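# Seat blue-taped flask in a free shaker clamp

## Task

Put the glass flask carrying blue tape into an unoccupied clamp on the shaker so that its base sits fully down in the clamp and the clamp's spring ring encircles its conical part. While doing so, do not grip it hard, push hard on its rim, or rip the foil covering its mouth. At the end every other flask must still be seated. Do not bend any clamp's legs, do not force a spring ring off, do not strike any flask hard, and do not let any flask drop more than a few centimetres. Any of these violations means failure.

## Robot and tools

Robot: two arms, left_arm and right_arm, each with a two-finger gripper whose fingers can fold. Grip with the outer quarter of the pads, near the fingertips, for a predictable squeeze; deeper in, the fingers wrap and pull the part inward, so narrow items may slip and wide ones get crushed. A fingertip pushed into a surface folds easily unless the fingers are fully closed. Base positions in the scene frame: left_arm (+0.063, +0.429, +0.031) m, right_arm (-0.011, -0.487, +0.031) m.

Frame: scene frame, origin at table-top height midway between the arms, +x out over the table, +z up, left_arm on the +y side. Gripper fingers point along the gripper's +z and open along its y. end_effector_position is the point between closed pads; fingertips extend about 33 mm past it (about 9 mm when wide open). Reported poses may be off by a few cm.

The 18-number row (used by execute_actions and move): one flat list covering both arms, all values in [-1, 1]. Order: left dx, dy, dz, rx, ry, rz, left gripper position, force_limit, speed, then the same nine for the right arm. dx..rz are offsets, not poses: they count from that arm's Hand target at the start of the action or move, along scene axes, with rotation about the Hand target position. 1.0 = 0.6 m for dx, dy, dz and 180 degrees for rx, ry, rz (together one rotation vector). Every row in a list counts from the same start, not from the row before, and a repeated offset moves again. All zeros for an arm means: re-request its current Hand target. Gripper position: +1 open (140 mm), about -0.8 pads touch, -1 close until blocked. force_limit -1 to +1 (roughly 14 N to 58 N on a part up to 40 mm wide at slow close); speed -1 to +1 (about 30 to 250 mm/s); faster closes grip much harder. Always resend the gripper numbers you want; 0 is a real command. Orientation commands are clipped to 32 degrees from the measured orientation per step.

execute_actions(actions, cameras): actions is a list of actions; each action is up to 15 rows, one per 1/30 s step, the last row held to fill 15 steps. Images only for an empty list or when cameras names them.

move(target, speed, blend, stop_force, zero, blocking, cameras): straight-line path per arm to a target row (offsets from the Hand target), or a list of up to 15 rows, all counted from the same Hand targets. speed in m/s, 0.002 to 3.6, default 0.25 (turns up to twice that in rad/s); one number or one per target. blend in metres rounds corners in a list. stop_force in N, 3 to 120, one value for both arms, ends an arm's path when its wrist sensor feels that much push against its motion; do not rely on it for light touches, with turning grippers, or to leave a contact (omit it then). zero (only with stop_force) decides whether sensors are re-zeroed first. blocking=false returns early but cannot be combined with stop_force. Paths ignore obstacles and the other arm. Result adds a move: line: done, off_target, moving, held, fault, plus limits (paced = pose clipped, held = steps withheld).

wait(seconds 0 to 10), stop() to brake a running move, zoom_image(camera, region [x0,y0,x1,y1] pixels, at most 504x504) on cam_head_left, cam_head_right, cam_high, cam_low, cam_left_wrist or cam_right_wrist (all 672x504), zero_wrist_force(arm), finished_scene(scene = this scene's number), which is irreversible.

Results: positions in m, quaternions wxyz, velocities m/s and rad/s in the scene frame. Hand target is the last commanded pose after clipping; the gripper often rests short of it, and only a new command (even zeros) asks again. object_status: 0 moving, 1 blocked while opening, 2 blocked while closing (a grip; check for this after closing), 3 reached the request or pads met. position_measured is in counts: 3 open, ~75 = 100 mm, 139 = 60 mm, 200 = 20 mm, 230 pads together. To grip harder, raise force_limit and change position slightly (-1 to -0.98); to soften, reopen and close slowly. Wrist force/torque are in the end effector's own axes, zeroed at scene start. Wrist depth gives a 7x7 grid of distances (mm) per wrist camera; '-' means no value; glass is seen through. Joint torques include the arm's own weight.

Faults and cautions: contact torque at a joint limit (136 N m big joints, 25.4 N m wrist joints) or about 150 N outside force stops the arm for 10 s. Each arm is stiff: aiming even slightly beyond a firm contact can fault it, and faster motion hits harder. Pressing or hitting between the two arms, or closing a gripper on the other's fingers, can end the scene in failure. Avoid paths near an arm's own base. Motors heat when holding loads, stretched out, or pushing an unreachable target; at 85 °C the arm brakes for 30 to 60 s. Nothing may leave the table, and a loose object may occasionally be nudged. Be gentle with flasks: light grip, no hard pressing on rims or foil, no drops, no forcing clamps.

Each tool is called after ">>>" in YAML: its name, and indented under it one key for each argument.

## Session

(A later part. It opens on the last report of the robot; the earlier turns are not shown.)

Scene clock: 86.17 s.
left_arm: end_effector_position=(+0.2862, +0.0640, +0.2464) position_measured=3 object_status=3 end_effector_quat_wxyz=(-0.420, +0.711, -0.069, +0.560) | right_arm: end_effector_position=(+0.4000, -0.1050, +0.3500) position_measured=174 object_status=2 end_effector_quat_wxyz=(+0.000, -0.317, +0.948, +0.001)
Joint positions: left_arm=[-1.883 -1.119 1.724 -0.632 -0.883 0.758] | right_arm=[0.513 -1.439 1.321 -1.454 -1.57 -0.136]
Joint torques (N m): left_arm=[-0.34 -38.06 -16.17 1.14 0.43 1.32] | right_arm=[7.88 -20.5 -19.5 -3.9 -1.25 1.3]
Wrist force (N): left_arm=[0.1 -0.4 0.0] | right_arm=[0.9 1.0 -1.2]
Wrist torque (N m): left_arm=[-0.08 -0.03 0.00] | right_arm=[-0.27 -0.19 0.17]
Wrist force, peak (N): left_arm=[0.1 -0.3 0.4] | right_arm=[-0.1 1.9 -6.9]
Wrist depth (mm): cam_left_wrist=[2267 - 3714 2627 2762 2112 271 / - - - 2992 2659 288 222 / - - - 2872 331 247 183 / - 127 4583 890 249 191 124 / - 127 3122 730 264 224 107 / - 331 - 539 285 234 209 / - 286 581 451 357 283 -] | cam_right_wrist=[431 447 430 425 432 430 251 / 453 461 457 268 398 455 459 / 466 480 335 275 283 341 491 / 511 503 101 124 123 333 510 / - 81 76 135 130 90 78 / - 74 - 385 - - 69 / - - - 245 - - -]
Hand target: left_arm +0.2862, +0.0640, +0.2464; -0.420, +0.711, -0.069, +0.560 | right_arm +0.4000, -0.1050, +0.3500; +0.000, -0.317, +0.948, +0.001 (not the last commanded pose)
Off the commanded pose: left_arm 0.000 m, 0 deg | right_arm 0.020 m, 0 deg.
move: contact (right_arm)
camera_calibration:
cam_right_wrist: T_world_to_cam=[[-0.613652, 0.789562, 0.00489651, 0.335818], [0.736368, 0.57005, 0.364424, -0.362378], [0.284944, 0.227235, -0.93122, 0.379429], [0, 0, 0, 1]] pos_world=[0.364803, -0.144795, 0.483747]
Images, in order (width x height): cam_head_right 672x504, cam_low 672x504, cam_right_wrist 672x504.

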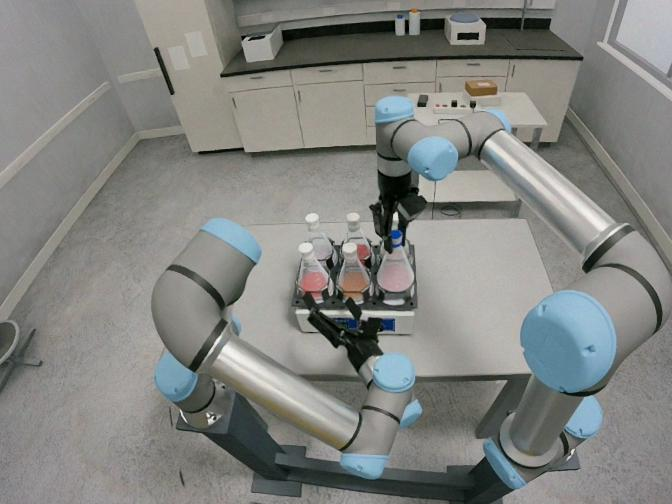

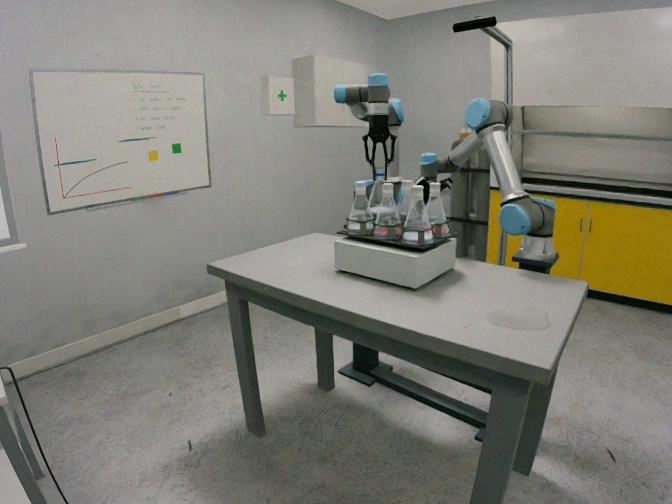

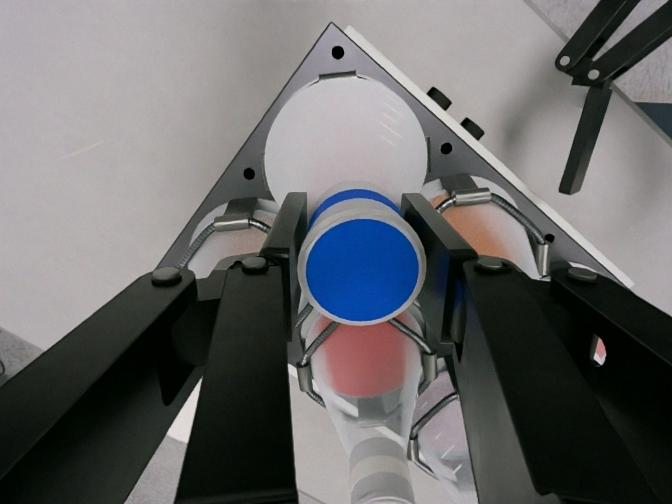

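>>> move:
  target: [0,0,0,0,0,0,1,1,1,0,0,-0.03,0,0,0,-1,-1,-1]
  speed: 0.015
  stop_force: 16
  cameras: ["cam_right_wrist","cam_head_right","cam_low"]

>>> zoom_image:
  camera: "cam_low"
  region: [300, 120, 480, 290]

>>> zoom_image:
  camera: "cam_head_right"
  region: [330, 200, 450, 340]

Scene clock: 98.97 s.
left_arm: end_effector_position=(+0.2862, +0.0640, +0.2464) position_measured=3 object_status=3 end_effector_quat_wxyz=(-0.420, +0.711, -0.069, +0.560) | right_arm: end_effector_position=(+0.4000, -0.1050, +0.3477) position_measured=174 object_status=2 end_effector_quat_wxyz=(+0.000, -0.317, +0.948, +0.001)
Joint positions: left_arm=[-1.883 -1.119 1.724 -0.632 -0.883 0.758] | right_arm=[0.513 -1.439 1.327 -1.46 -1.57 -0.136]
Joint torques (N m): left_arm=[0.27 -36.89 -16.96 1.28 0.33 1.57] | right_arm=[6.66 -16.46 -29.79 -2.8 -1.4 -0.31]
Wrist force (N): left_arm=[0.2 -0.1 0.0] | right_arm=[-0.1 2.0 -9.4]
Wrist torque (N m): left_arm=[-0.01 -0.04 0.00] | right_arm=[-0.22 -0.17 0.19]
Wrist force, peak (N): left_arm=[0.3 -0.3 -0.3] | right_arm=[-1.7 2.7 -19.8]
Wrist depth (mm): cam_left_wrist=[2176 - 3034 2798 2693 2133 262 / 3366 4064 251 2951 2595 301 222 / 2013 2834 4488 4224 336 248 182 / - 127 3264 3714 243 190 124 / - 117 - 743 261 226 106 / - 341 - 536 283 234 208 / - 288 574 453 355 283 -] | cam_right_wrist=[440 439 429 425 426 433 249 / 450 454 449 260 349 457 462 / 462 492 474 160 288 365 480 / 503 491 106 123 124 327 502 / - 81 76 328 129 81 81 / - 72 - 383 - - 71 / - - - 252 - - -]
Hand target: left_arm +0.2862, +0.0640, +0.2464; -0.420, +0.711, -0.069, +0.560 | right_arm +0.4000, -0.1050, +0.3477; +0.000, -0.317, +0.948, +0.001 (not the last commanded pose)
Off the commanded pose: left_arm 0.000 m, 0 deg | right_arm 0.016 m, 0 deg.
move: contact (right_arm)
camera_calibration:
cam_right_wrist: T_world_to_cam=[[-0.613675, 0.789543, 0.00497033, 0.335782], [0.736342, 0.570029, 0.364511, -0.361706], [0.284964, 0.227351, -0.931186, 0.377229], [0, 0, 0, 1]] pos_world=[0.364903, -0.144695, 0.481447]
Images, in order (width x height): cam_head_right 672x504, cam_low 672x504, cam_right_wrist 672x504.

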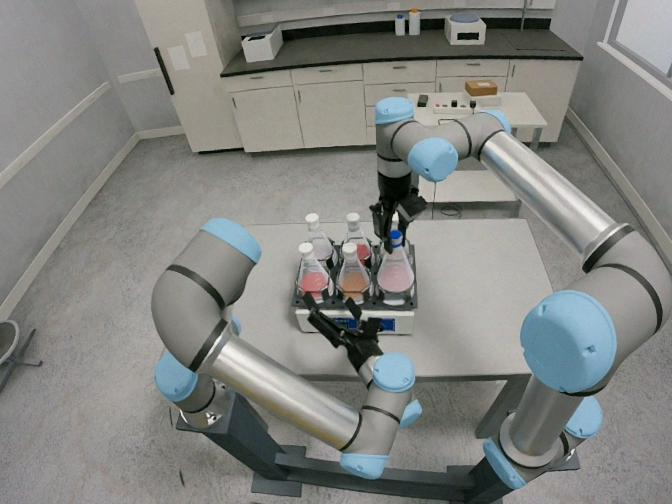

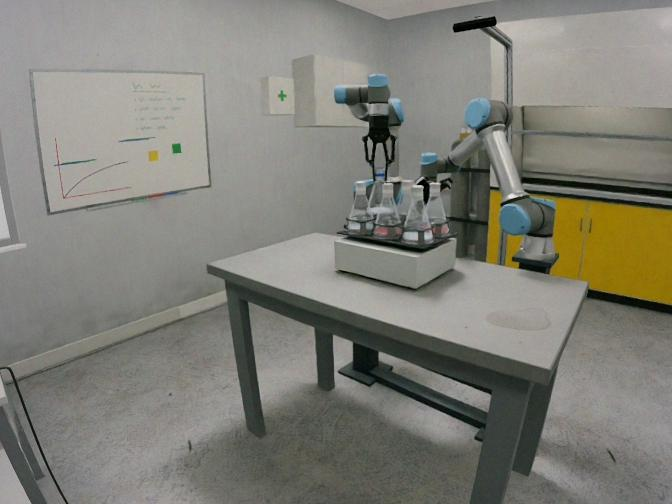

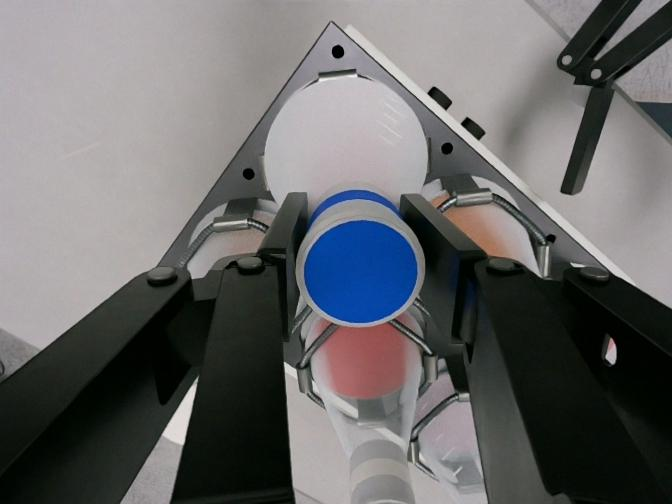

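Scaled by 2.800 from the camera's 672x504 image, which has a finer 960x720 frame.

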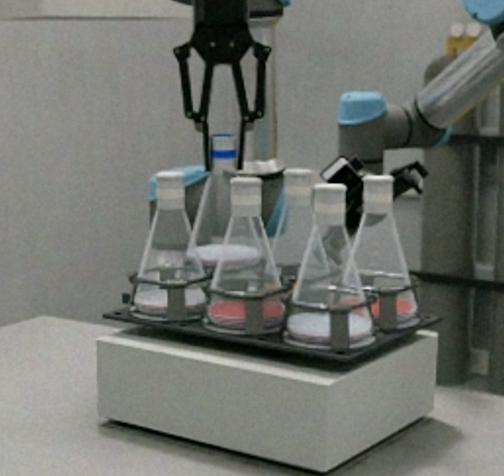

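Scaled by 3.600 from the camera's 672x504 image, which has a finer 960x720 frame.

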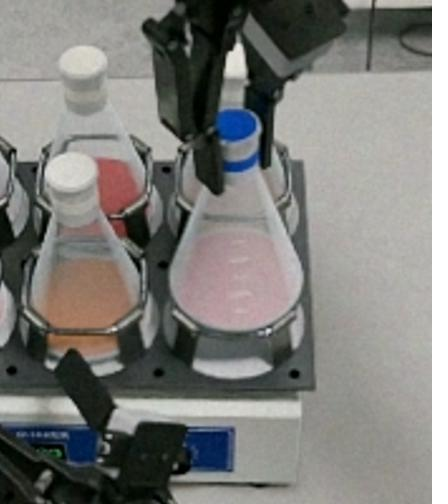

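>>> move:
  target: [0,0,0,0,0,0,1,1,1,0,0,-0.03,0,0,0,-1,-1,-1]
  speed: 0.01
  stop_force: 20
  cameras: ["cam_right_wrist","cam_head_right","cam_low"]

>>> zoom_image:
  camera: "cam_head_right"
  region: [330, 200, 450, 340]

Scene clock: 103.80 s.
left_arm: end_effector_position=(+0.2862, +0.0640, +0.2464) position_measured=3 object_status=3 end_effector_quat_wxyz=(-0.420, +0.711, -0.069, +0.560) | right_arm: end_effector_position=(+0.4002, -0.1049, +0.3463) position_measured=174 object_status=2 end_effector_quat_wxyz=(+0.001, -0.317, +0.948, +0.001)
Joint positions: left_arm=[-1.883 -1.119 1.724 -0.632 -0.883 0.758] | right_arm=[0.513 -1.44 1.331 -1.464 -1.57 -0.136]
Joint torques (N m): left_arm=[0.18 -36.75 -17.16 1.1 0.39 1.57] | right_arm=[6.48 -10.64 -24.62 -1.31 -1.42 -0.35]
Wrist force (N): left_arm=[-0.2 -0.2 0.0] | right_arm=[-1.3 1.6 -18.4]
Wrist torque (N m): left_arm=[-0.04 0.03 0.00] | right_arm=[-0.04 -0.21 0.15]
Wrist force, peak (N): left_arm=[0.2 -0.4 0.0] | right_arm=[-2.0 3.9 -30.9]
Wrist depth (mm): cam_left_wrist=[3077 - 2727 2727 2564 - 273 / 2798 - 4896 3419 2693 288 221 / - - 4308 5984 336 244 183 / - 127 - 5523 240 191 124 / - 127 - 686 263 225 106 / - 337 2872 555 276 233 208 / - 286 576 450 357 284 -] | cam_right_wrist=[423 429 415 409 432 431 248 / 451 449 442 265 340 453 457 / 477 473 345 141 284 466 482 / - 493 106 123 123 325 399 / - 81 76 334 130 81 82 / - 71 - 379 - - - / - - - 249 238 - -]
Hand target: left_arm +0.2862, +0.0640, +0.2464; -0.420, +0.711, -0.069, +0.560 | right_arm +0.4002, -0.1049, +0.3463; +0.001, -0.317, +0.948, +0.001 (not the last commanded pose)
Off the commanded pose: left_arm 0.000 m, 0 deg | right_arm 0.017 m, 0 deg.
move: contact (right_arm)
camera_calibration:
cam_right_wrist: T_world_to_cam=[[-0.613692, 0.789531, 0.00485, 0.335913], [0.736213, 0.570008, 0.364804, -0.361365], [0.285259, 0.227448, -0.931072, 0.375748], [0, 0, 0, 1]] pos_world=[0.365003, -0.144696, 0.480047]
Images, in order (width x height): cam_head_right 672x504, cam_low 672x504, cam_right_wrist 672x504.

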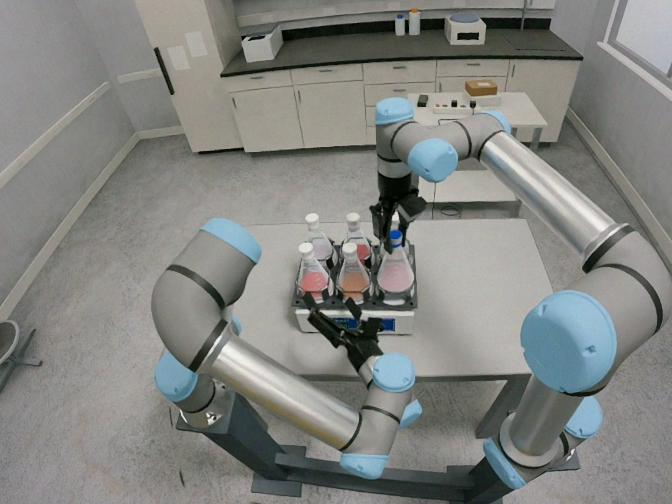

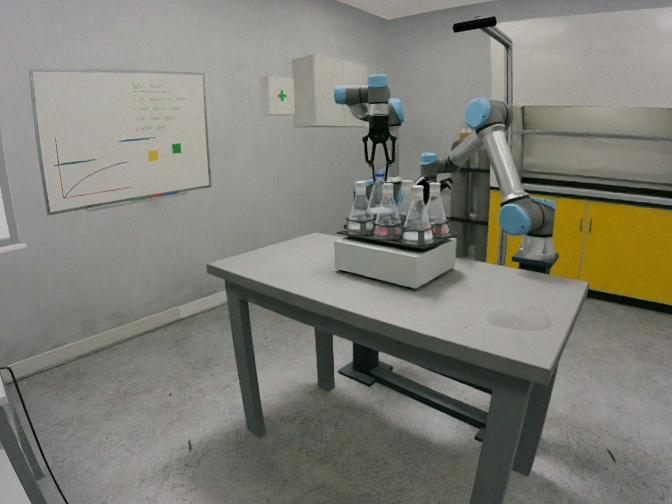

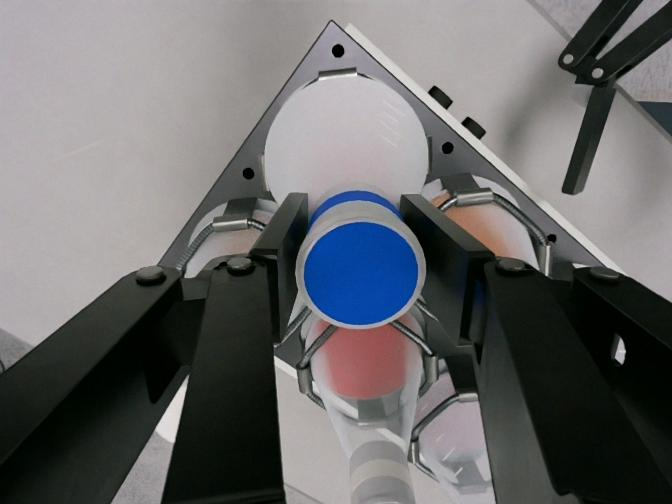

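Scaled by 3.600 from the camera's 672x504 image, which has a finer 960x720 frame.

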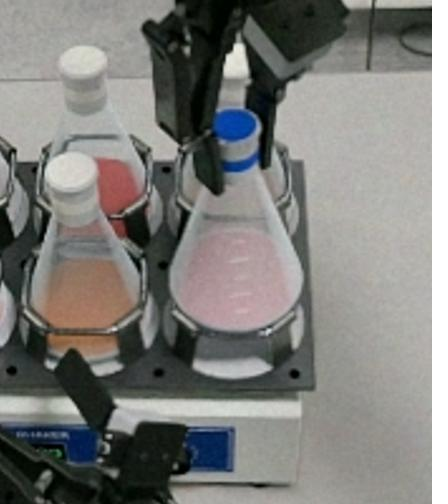

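>>> move:
  target: [0,0,0,0,0,0,1,1,1,0,-0.0378,-0.003,0.0444,0,0,-1,-1,-1]
  speed: 0.03
  cameras: ["cam_right_wrist","cam_head_right","cam_low"]

>>> zoom_image:
  camera: "cam_head_right"
  region: [330, 200, 450, 340]

>>> zoom_image:
  camera: "cam_low"
  region: [300, 120, 480, 290]

Scene clock: 124.93 s.
left_arm: end_effector_position=(+0.2862, +0.0640, +0.2464) position_measured=3 object_status=3 end_effector_quat_wxyz=(-0.420, +0.711, -0.069, +0.560) | right_arm: end_effector_position=(+0.4002, -0.1277, +0.3445) position_measured=174 object_status=2 end_effector_quat_wxyz=(+0.023, -0.316, +0.946, +0.067) end_effector_velocity=(+0.000, +0.000, +0.000) end_effector_angular_velocity=(-0.004, -0.002, -0.001)
Joint positions: left_arm=[-1.883 -1.119 1.724 -0.632 -0.883 0.758] | right_arm=[0.399 -1.546 1.473 -1.553 -1.441 -0.246]
Joint velocities: left_arm=[within noise] | right_arm=[0.003 0.001 -0.003 0.001 -0.005 0.004]
Joint torques (N m): left_arm=[-0.34 -37.15 -16.53 1.02 0.25 1.94] | right_arm=[7.86 -14.72 -30.72 -0.42 -3.87 1.53]
Wrist force (N): left_arm=[-0.2 0.1 0.1] | right_arm=[-1.3 5.5 -5.7]
Wrist torque (N m): left_arm=[0.02 0.03 0.00] | right_arm=[-0.89 -0.42 0.24]
Wrist force, peak (N): left_arm=[0.2 -0.4 0.1] | right_arm=[-6.2 7.8 -35.1]
Wrist depth (mm): cam_left_wrist=[- 3651 3847 2762 2564 2154 273 / - - 234 2992 2693 320 222 / - 3366 4488 4224 337 249 183 / - 127 - 4224 239 190 124 / - 119 - 738 262 226 107 / - 2627 810 536 282 234 208 / - 288 587 453 358 285 -] | cam_right_wrist=[394 390 - 301 432 443 254 / 414 448 425 264 392 470 705 / 466 459 328 141 279 384 522 / 477 478 106 122 123 344 566 / - 85 76 377 126 81 84 / - 76 - 390 - - 76 / - - - 2469 251 - -]
Hand target: left_arm +0.2862, +0.0640, +0.2464; -0.420, +0.711, -0.069, +0.560 | right_arm +0.4002, -0.1276, +0.3445; +0.023, -0.316, +0.946, +0.067
Off the commanded pose: left_arm 0.000 m, 0 deg | right_arm 0.000 m, 0 deg.
move: done
camera_calibration:
cam_right_wrist: T_world_to_cam=[[-0.613679, 0.781165, 0.114805, 0.314948], [0.736195, 0.513576, 0.440746, -0.38108], [0.285334, 0.354995, -0.89026, 0.381391], [0, 0, 0, 1]] pos_world=[0.365003, -0.185705, 0.471339]
Images, in order (width x height): cam_head_right 672x504, cam_low 672x504, cam_right_wrist 672x504.

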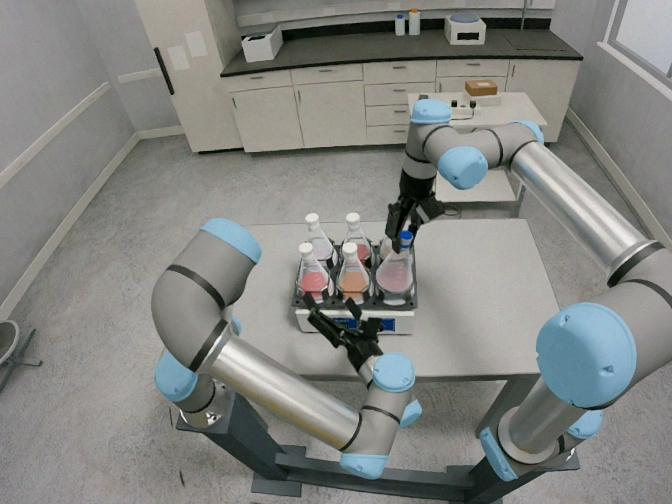

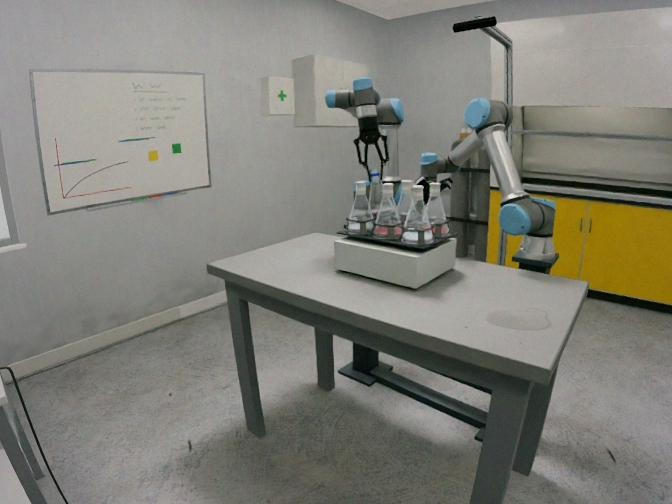

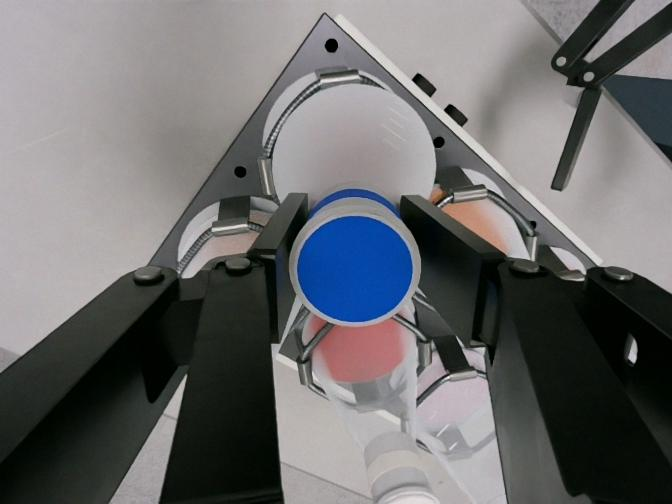

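Scaled by 3.600 from the camera's 672x504 image, which has a finer 960x720 frame.

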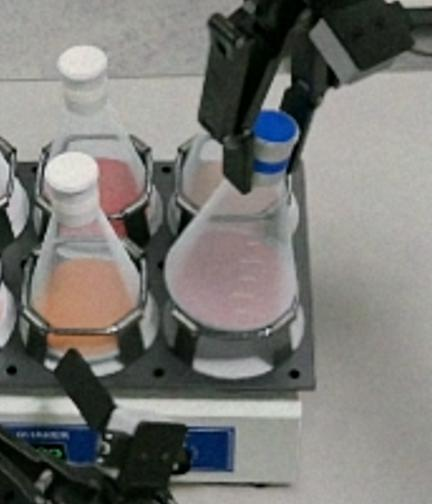

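Scaled by 2.800 from the camera's 672x504 image, which has a finer 960x720 frame.

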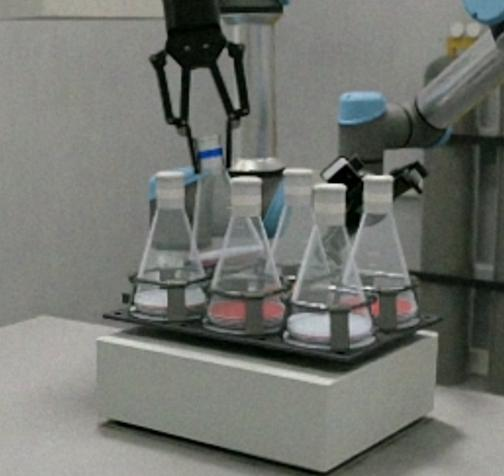

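>>> move:
  target: [0,0,0,0,0,0,1,1,1,0,0,-0.03,0,0,0,-1,-1,-1]
  speed: 0.012
  stop_force: 18
  cameras: ["cam_right_wrist","cam_head_right","cam_low"]

>>> zoom_image:
  camera: "cam_head_right"
  region: [330, 200, 450, 340]

>>> zoom_image:
  camera: "cam_low"
  region: [300, 120, 480, 290]

>>> zoom_image:
  camera: "cam_right_wrist"
  region: [200, 20, 500, 220]

Scene clock: 134.77 s.
left_arm: end_effector_position=(+0.2862, +0.0640, +0.2464) position_measured=3 object_status=3 end_effector_quat_wxyz=(-0.420, +0.711, -0.069, +0.560) | right_arm: end_effector_position=(+0.4002, -0.1276, +0.3416) position_measured=174 object_status=2 end_effector_quat_wxyz=(+0.023, -0.316, +0.946, +0.067)
Joint positions: left_arm=[-1.883 -1.119 1.724 -0.632 -0.883 0.758] | right_arm=[0.4 -1.547 1.481 -1.56 -1.441 -0.246]
Joint torques (N m): left_arm=[0.38 -37.99 -16.25 1.06 0.65 2.2] | right_arm=[4.56 -11.86 -31.94 -3.9 1.19 0.28]
Wrist force (N): left_arm=[0.1 0.0 0.1] | right_arm=[3.4 0.5 -7.6]
Wrist torque (N m): left_arm=[0.00 -0.03 0.01] | right_arm=[-0.32 -0.03 0.22]
Wrist force, peak (N): left_arm=[-0.2 -0.4 -0.1] | right_arm=[6.6 2.4 -23.4]
Wrist depth (mm): cam_left_wrist=[- 3531 3077 2798 2627 2112 273 / 2564 - - 2834 2762 300 220 / 2911 - 2911 3168 329 249 183 / - 127 3366 4142 239 191 124 / - 127 3590 778 262 226 106 / - 2420 3034 525 282 235 208 / - 286 607 470 357 283 -] | cam_right_wrist=[388 398 407 404 424 442 254 / 422 426 435 264 343 469 718 / 444 466 284 159 277 383 550 / 472 478 105 122 124 345 562 / - 86 76 376 128 81 82 / - - - 402 398 - 79 / - - - 681 251 - -]
Hand target: left_arm +0.2862, +0.0640, +0.2464; -0.420, +0.711, -0.069, +0.560 | right_arm +0.4002, -0.1276, +0.3416; +0.023, -0.316, +0.946, +0.067 (not the last commanded pose)
Off the commanded pose: left_arm 0.000 m, 0 deg | right_arm 0.015 m, 0 deg.
move: contact (right_arm)
camera_calibration:
cam_right_wrist: T_world_to_cam=[[-0.61368, 0.781192, 0.114608, 0.315211], [0.736227, 0.51373, 0.440512, -0.379823], [0.285247, 0.354711, -0.890401, 0.378873], [0, 0, 0, 1]] pos_world=[0.365003, -0.185504, 0.46854]
Images, in order (width x height): cam_head_right 672x504, cam_low 672x504, cam_right_wrist 672x504.

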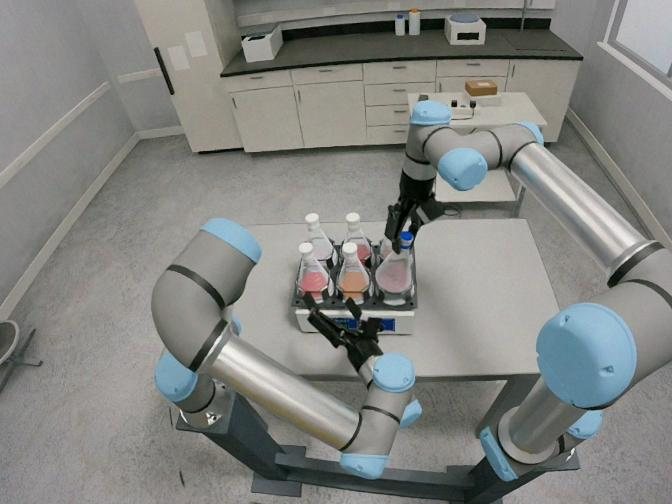

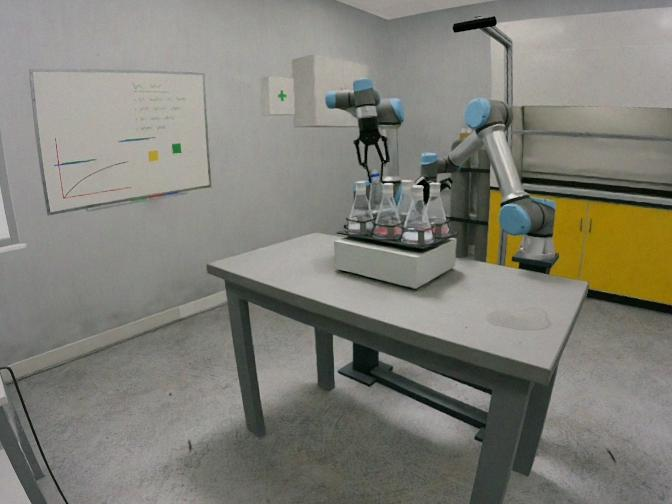

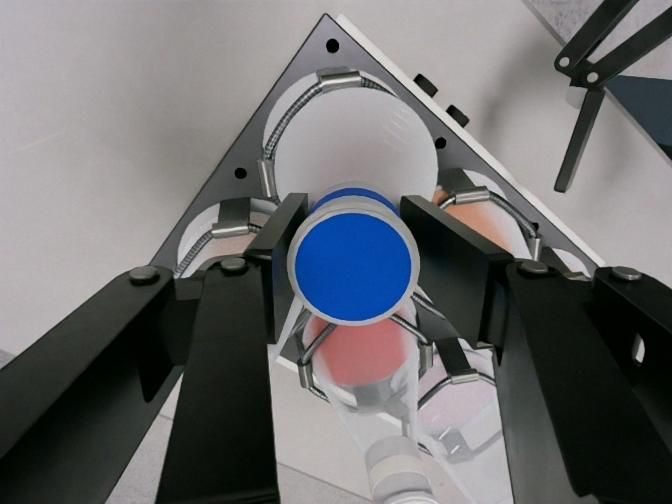

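Scaled by 3.600 from the camera's 672x504 image, which has a finer 960x720 frame.

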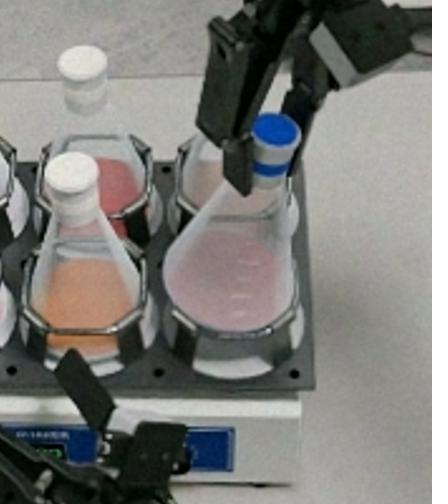

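Scaled by 2.800 from the camera's 672x504 image, which has a finer 960x720 frame.

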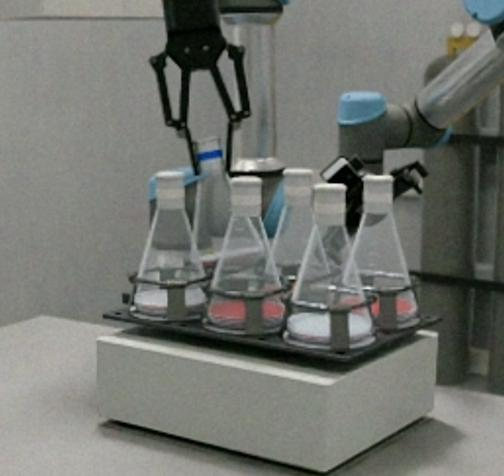

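Scaled by 1.680 from the camera's 672x504 image, which has a finer 960x720 frame.

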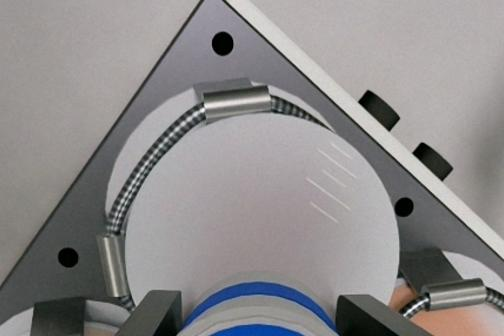

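>>> move:
  target:
    - [0,0,0,0,0,0,1,1,1,0,-0.0368,-0.008,0.0444,0,0,-1,-1,-1]
    - [0,0,0,0,0,0,1,1,1,0,-0.0535,-0.012,0.0444,0,0,-1,-1,-1]
  speed: 0.025
  cameras: ["cam_right_wrist","cam_head_right","cam_low"]

>>> zoom_image:
  camera: "cam_head_right"
  region: [330, 200, 450, 340]

>>> zoom_image:
  camera: "cam_low"
  region: [300, 120, 480, 290]

>>> zoom_image:
  camera: "cam_right_wrist"
  region: [200, 20, 500, 220]

Scene clock: 145.27 s.
left_arm: end_effector_position=(+0.2862, +0.0640, +0.2464) position_measured=3 object_status=3 end_effector_quat_wxyz=(-0.420, +0.711, -0.069, +0.560) | right_arm: end_effector_position=(+0.4002, -0.1598, +0.3343) position_measured=174 object_status=2 end_effector_quat_wxyz=(+0.045, -0.314, +0.939, +0.132)
Joint positions: left_arm=[-1.883 -1.119 1.724 -0.632 -0.883 0.758] | right_arm=[0.252 -1.65 1.627 -1.619 -1.299 -0.387]
Joint torques (N m): left_arm=[0.06 -37.12 -16.58 0.99 0.66 2.4] | right_arm=[3.39 -18.17 -36.44 -2.95 -3.11 1.52]
Wrist force (N): left_arm=[0.1 0.0 0.2] | right_arm=[-2.3 8.9 7.6]
Wrist torque (N m): left_arm=[0.01 -0.02 0.00] | right_arm=[-1.63 -0.72 0.26]
Wrist force, peak (N): left_arm=[0.2 -0.4 -0.2] | right_arm=[-2.2 9.5 8.0]
Wrist depth (mm): cam_left_wrist=[- - 2244 2798 2659 2221 271 / - - 248 2951 2659 301 222 / - - - 3779 329 248 183 / - 127 - 3714 237 190 124 / - 119 - 690 261 225 106 / - 2595 745 560 283 234 208 / - 287 659 453 360 284 -] | cam_right_wrist=[356 381 393 395 - 1386 264 / 385 407 382 258 371 493 677 / 420 436 311 118 273 369 614 / 449 459 113 120 125 359 634 / - 86 81 392 380 105 92 / - - 215 413 455 - 62 / - - 208 2194 274 - -]
Hand target: left_arm +0.2862, +0.0640, +0.2464; -0.420, +0.711, -0.069, +0.560 | right_arm +0.4002, -0.1597, +0.3344; +0.045, -0.314, +0.939, +0.132
Off the commanded pose: left_arm 0.000 m, 0 deg | right_arm 0.000 m, 0 deg.
move: done
camera_calibration:
cam_right_wrist: T_world_to_cam=[[-0.613657, 0.757695, 0.222089, 0.301581], [0.736243, 0.447488, 0.507642, -0.393037], [0.285256, 0.47503, -0.832452, 0.38364], [0, 0, 0, 1]] pos_world=[0.365003, -0.234868, 0.451906]
Images, in order (width x height): cam_head_right 672x504, cam_low 672x504, cam_right_wrist 672x504.

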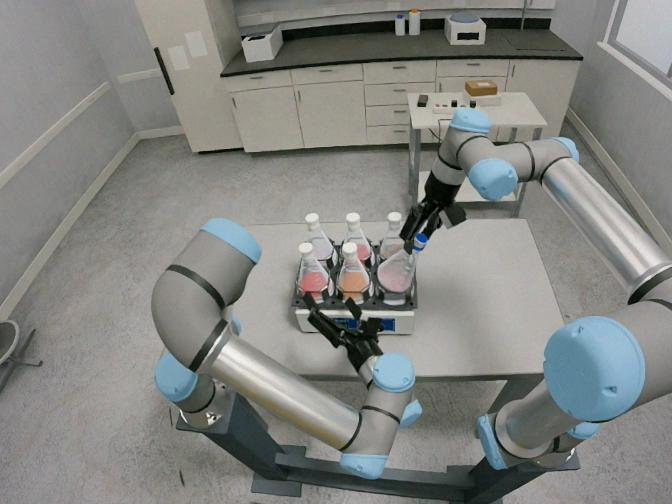

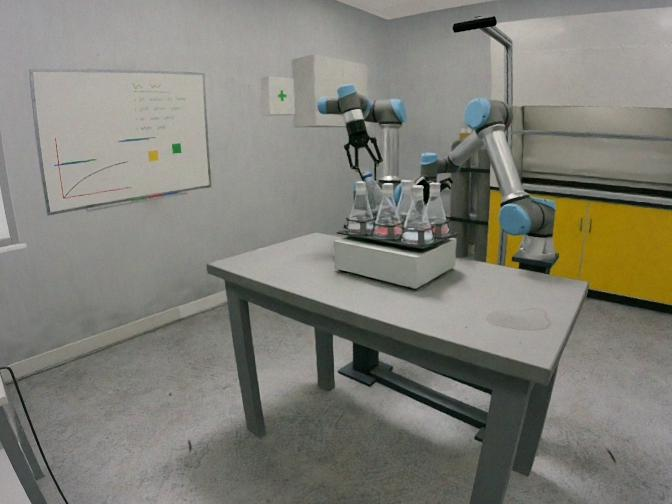

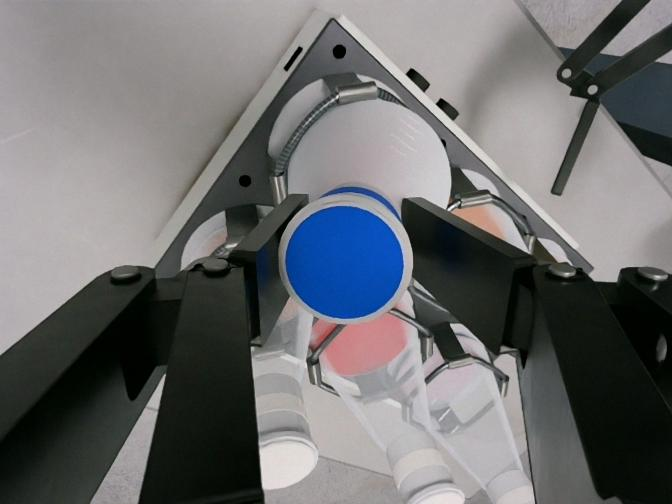

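Scaled by 3.600 from the camera's 672x504 image, which has a finer 960x720 frame.

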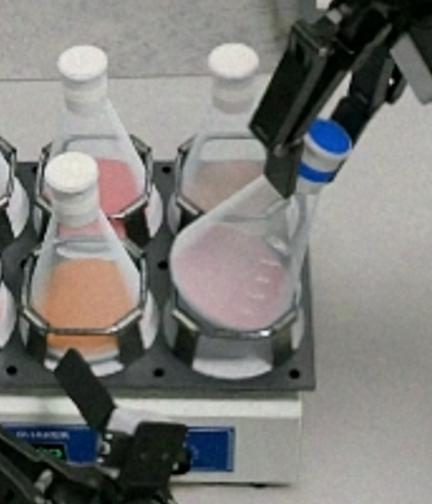

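Scaled by 2.800 from the camera's 672x504 image, which has a finer 960x720 frame.

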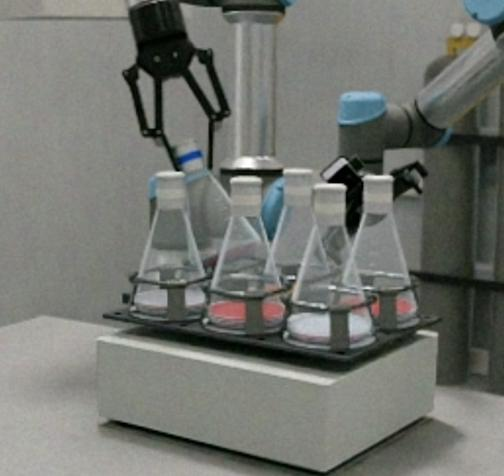

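Scaled by 1.680 from the camera's 672x504 image, which has a finer 960x720 frame.

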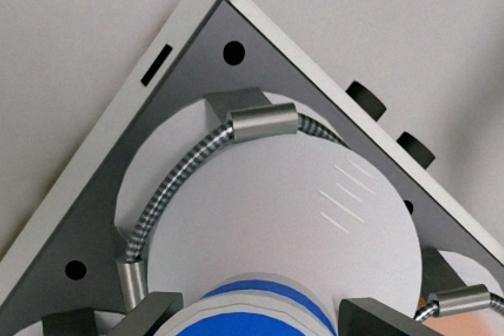

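>>> move:
  target: [0,0,0,0,0,0,1,1,1,0,-0.025,-0.015,0,0,0,-1,-1,-1]
  speed: 0.015
  stop_force: 18
  cameras: ["cam_right_wrist","cam_head_right","cam_low"]

>>> zoom_image:
  camera: "cam_head_right"
  region: [330, 200, 450, 340]

>>> zoom_image:
  camera: "cam_right_wrist"
  region: [200, 20, 500, 220]

Scene clock: 156.87 s.
left_arm: end_effector_position=(+0.2862, +0.0640, +0.2464) position_measured=3 object_status=3 end_effector_quat_wxyz=(-0.420, +0.711, -0.069, +0.560) | right_arm: end_effector_position=(+0.4002, -0.1747, +0.3254) position_measured=174 object_status=2 end_effector_quat_wxyz=(+0.045, -0.314, +0.939, +0.132)
Joint positions: left_arm=[-1.883 -1.119 1.724 -0.632 -0.883 0.758] | right_arm=[0.22 -1.669 1.664 -1.629 -1.297 -0.42]
Joint torques (N m): left_arm=[-0.08 -36.5 -15.75 0.9 0.72 2.15] | right_arm=[7.5 -13.74 -36.9 -1.51 -2.11 1.9]
Wrist force (N): left_arm=[0.1 0.0 -0.1] | right_arm=[-2.5 4.6 8.0]
Wrist torque (N m): left_arm=[0.00 -0.02 0.00] | right_arm=[-0.92 -0.60 0.13]
Wrist force, peak (N): left_arm=[0.4 -0.2 0.1] | right_arm=[-2.3 8.8 8.1]
Wrist depth (mm): cam_left_wrist=[- 6336 2727 2659 2476 2176 272 / - - - 2951 2693 300 221 / - - 4142 3531 334 248 183 / - 127 - 4488 240 190 124 / - 127 - 723 262 225 106 / - 2393 704 554 283 234 208 / - 288 582 438 357 284 -] | cam_right_wrist=[358 365 387 394 426 448 1339 / 384 396 414 289 445 489 275 / 412 432 428 113 261 515 - / 438 448 116 113 130 117 635 / - 86 111 343 398 105 77 / - - 585 411 436 - 62 / - - - 216 279 - -]
Hand target: left_arm +0.2862, +0.0640, +0.2464; -0.420, +0.711, -0.069, +0.560 | right_arm +0.4002, -0.1747, +0.3254; +0.045, -0.314, +0.939, +0.132
Off the commanded pose: left_arm 0.000 m, 0 deg | right_arm 0.000 m, 0 deg.
move: done
camera_calibration:
cam_right_wrist: T_world_to_cam=[[-0.613657, 0.757695, 0.222089, 0.314848], [0.736243, 0.447488, 0.507642, -0.381851], [0.285256, 0.47503, -0.832452, 0.383309], [0, 0, 0, 1]] pos_world=[0.365003, -0.249768, 0.443006]
Images, in order (width x height): cam_head_right 672x504, cam_low 672x504, cam_right_wrist 672x504.

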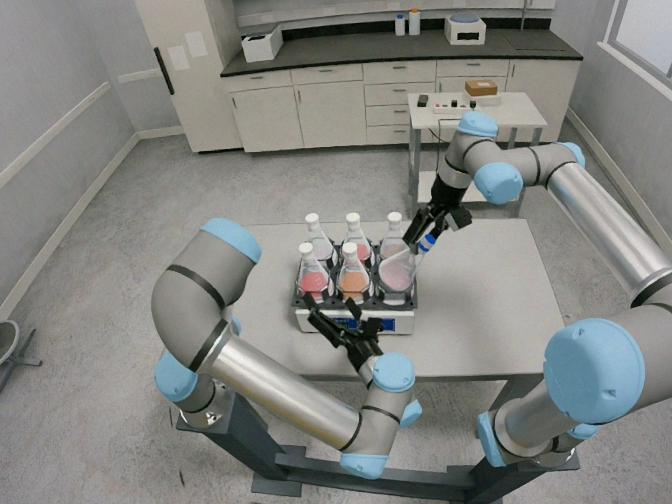

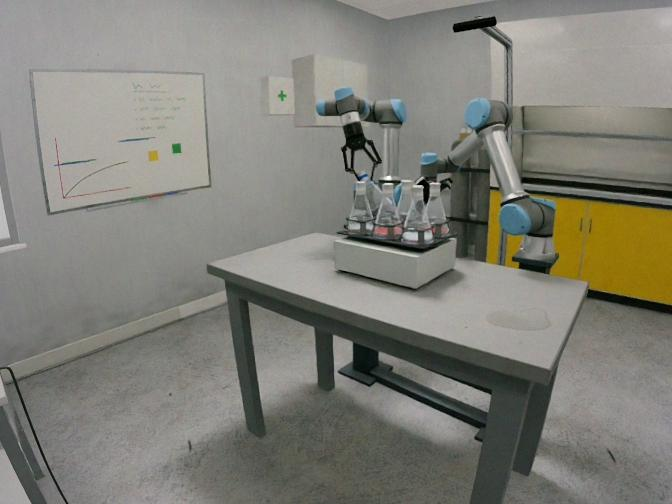

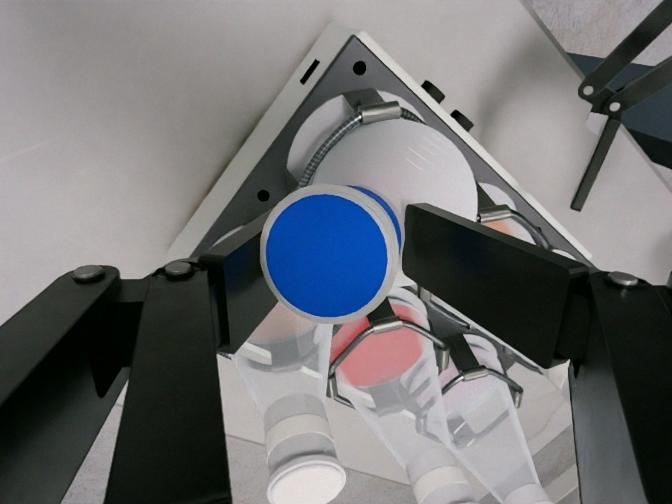

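Scaled by 3.600 from the camera's 672x504 image, which has a finer 960x720 frame.

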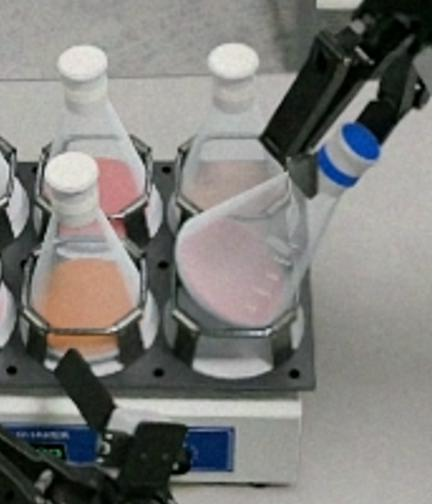

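Scaled by 1.680 from the camera's 672x504 image, which has a finer 960x720 frame.

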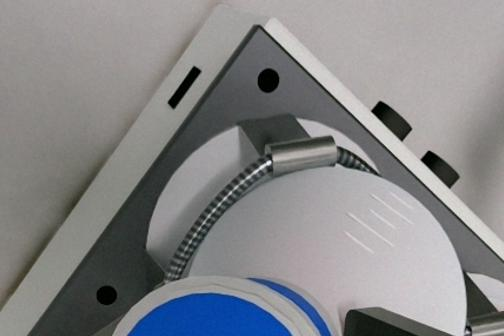

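>>> move:
  target: [0,0,0,0,0,0,1,1,1,0,0.05,-0.013,-0.0444,0,0,-1,-1,-1]
  speed: 0.02
  cameras: ["cam_right_wrist","cam_head_right","cam_low"]

>>> zoom_image:
  camera: "cam_head_right"
  region: [330, 200, 450, 340]

>>> zoom_image:
  camera: "cam_low"
  region: [300, 120, 480, 290]

>>> zoom_image:
  camera: "cam_right_wrist"
  region: [200, 20, 500, 220]

Scene clock: 165.07 s.
left_arm: end_effector_position=(+0.2862, +0.0640, +0.2464) position_measured=3 object_status=3 end_effector_quat_wxyz=(-0.420, +0.711, -0.069, +0.560) | right_arm: end_effector_position=(+0.4002, -0.1446, +0.3175) position_measured=174 object_status=2 end_effector_quat_wxyz=(+0.023, -0.316, +0.946, +0.067)
Joint positions: left_arm=[-1.883 -1.119 1.724 -0.632 -0.883 0.758] | right_arm=[0.368 -1.573 1.568 -1.617 -1.44 -0.278]
Joint torques (N m): left_arm=[0.07 -36.53 -15.48 0.82 0.7 2.29] | right_arm=[-7.01 -30.65 -18.45 -1.49 2.78 -1.25]
Wrist force (N): left_arm=[0.0 -0.3 0.0] | right_arm=[2.4 -3.7 -5.7]
Wrist torque (N m): left_arm=[-0.06 -0.01 0.00] | right_arm=[0.16 -0.20 0.16]
Wrist force, peak (N): left_arm=[0.3 -0.2 -0.3] | right_arm=[-2.5 4.7 8.0]
Wrist depth (mm): cam_left_wrist=[2052 3779 2420 2798 2564 2198 272 / - 3779 3168 3168 2762 287 220 / 2448 3419 - 3989 333 248 183 / - 127 - 845 239 191 124 / - 119 - 783 260 226 107 / - 341 2534 561 275 234 208 / - 287 582 453 349 285 -] | cam_right_wrist=[383 379 386 389 409 418 428 / 398 402 415 283 302 444 256 / 423 433 436 255 255 473 489 / - 453 111 105 130 116 97 / - 80 114 112 323 109 95 / - - 542 377 377 364 - / - - 179 649 375 - -]
Hand target: left_arm +0.2862, +0.0640, +0.2464; -0.420, +0.711, -0.069, +0.560 | right_arm +0.4002, -0.1447, +0.3176; +0.023, -0.316, +0.946, +0.067
Off the commanded pose: left_arm 0.000 m, 0 deg | right_arm 0.000 m, 0 deg.
move: done
camera_calibration:
cam_right_wrist: T_world_to_cam=[[-0.613652, 0.78125, 0.114365, 0.331362], [0.736249, 0.513845, 0.440342, -0.360383], [0.285251, 0.354417, -0.890517, 0.363435], [0, 0, 0, 1]] pos_world=[0.365003, -0.202504, 0.44444]
Images, in order (width x height): cam_head_right 672x504, cam_low 672x504, cam_right_wrist 672x504.

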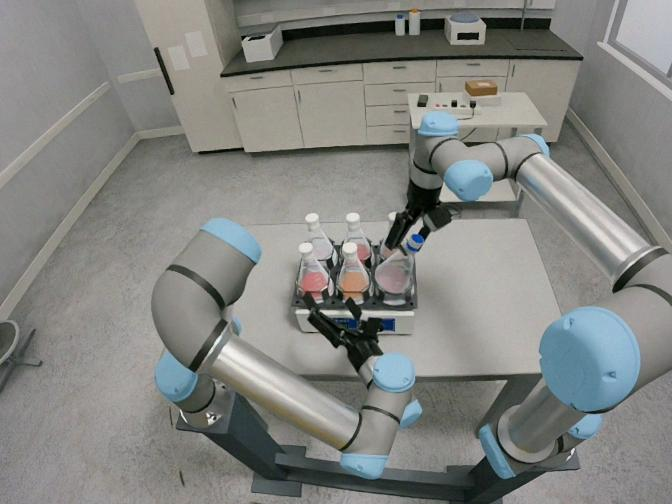

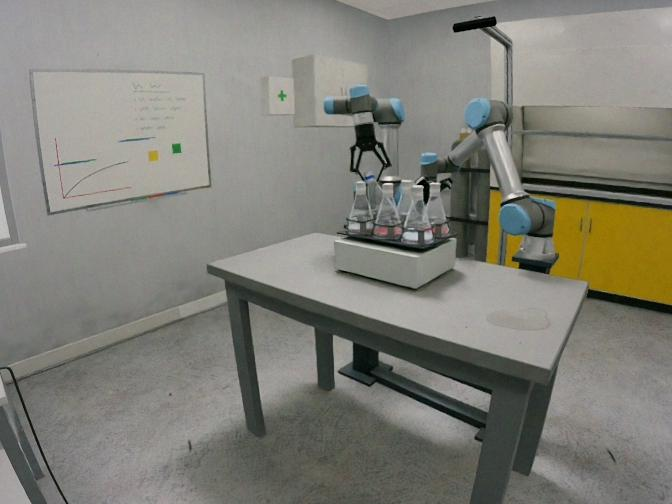

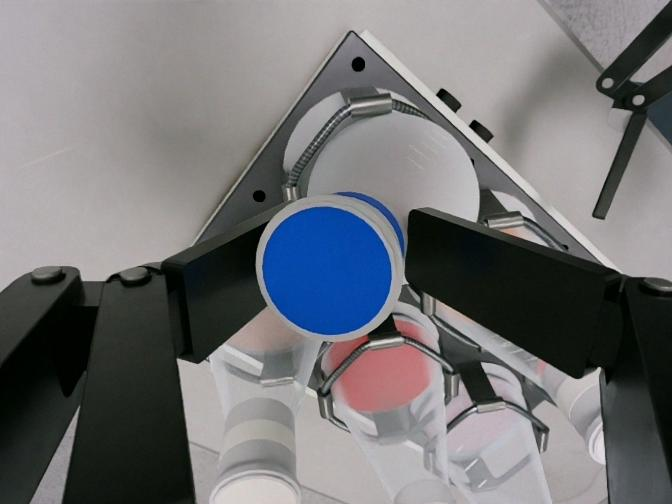

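Scaled by 3.600 from the camera's 672x504 image, which has a finer 960x720 frame.

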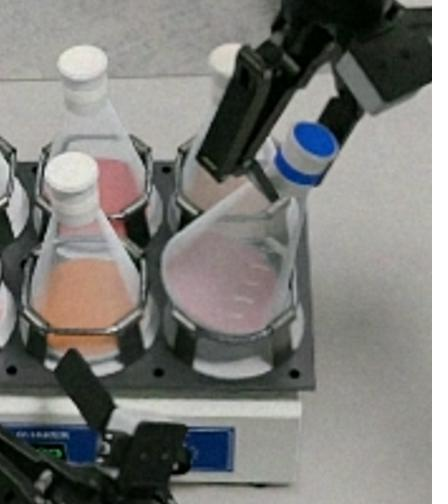

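Scaled by 2.800 from the camera's 672x504 image, which has a finer 960x720 frame.

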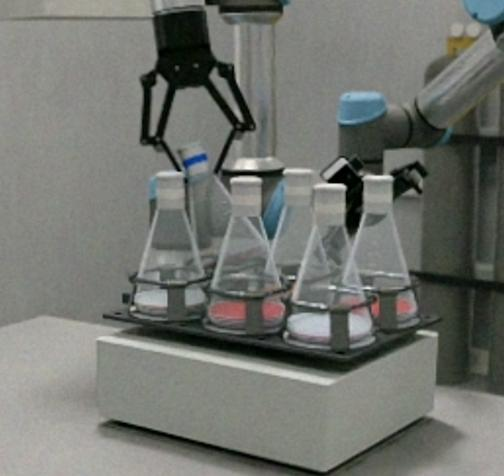

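Scaled by 1.680 from the camera's 672x504 image, which has a finer 960x720 frame.

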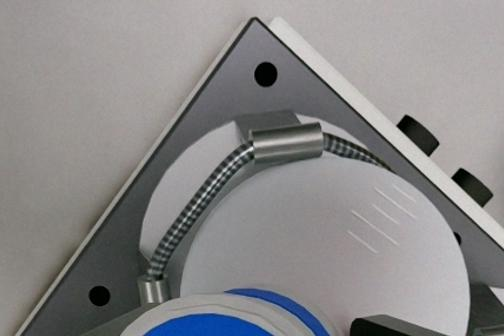

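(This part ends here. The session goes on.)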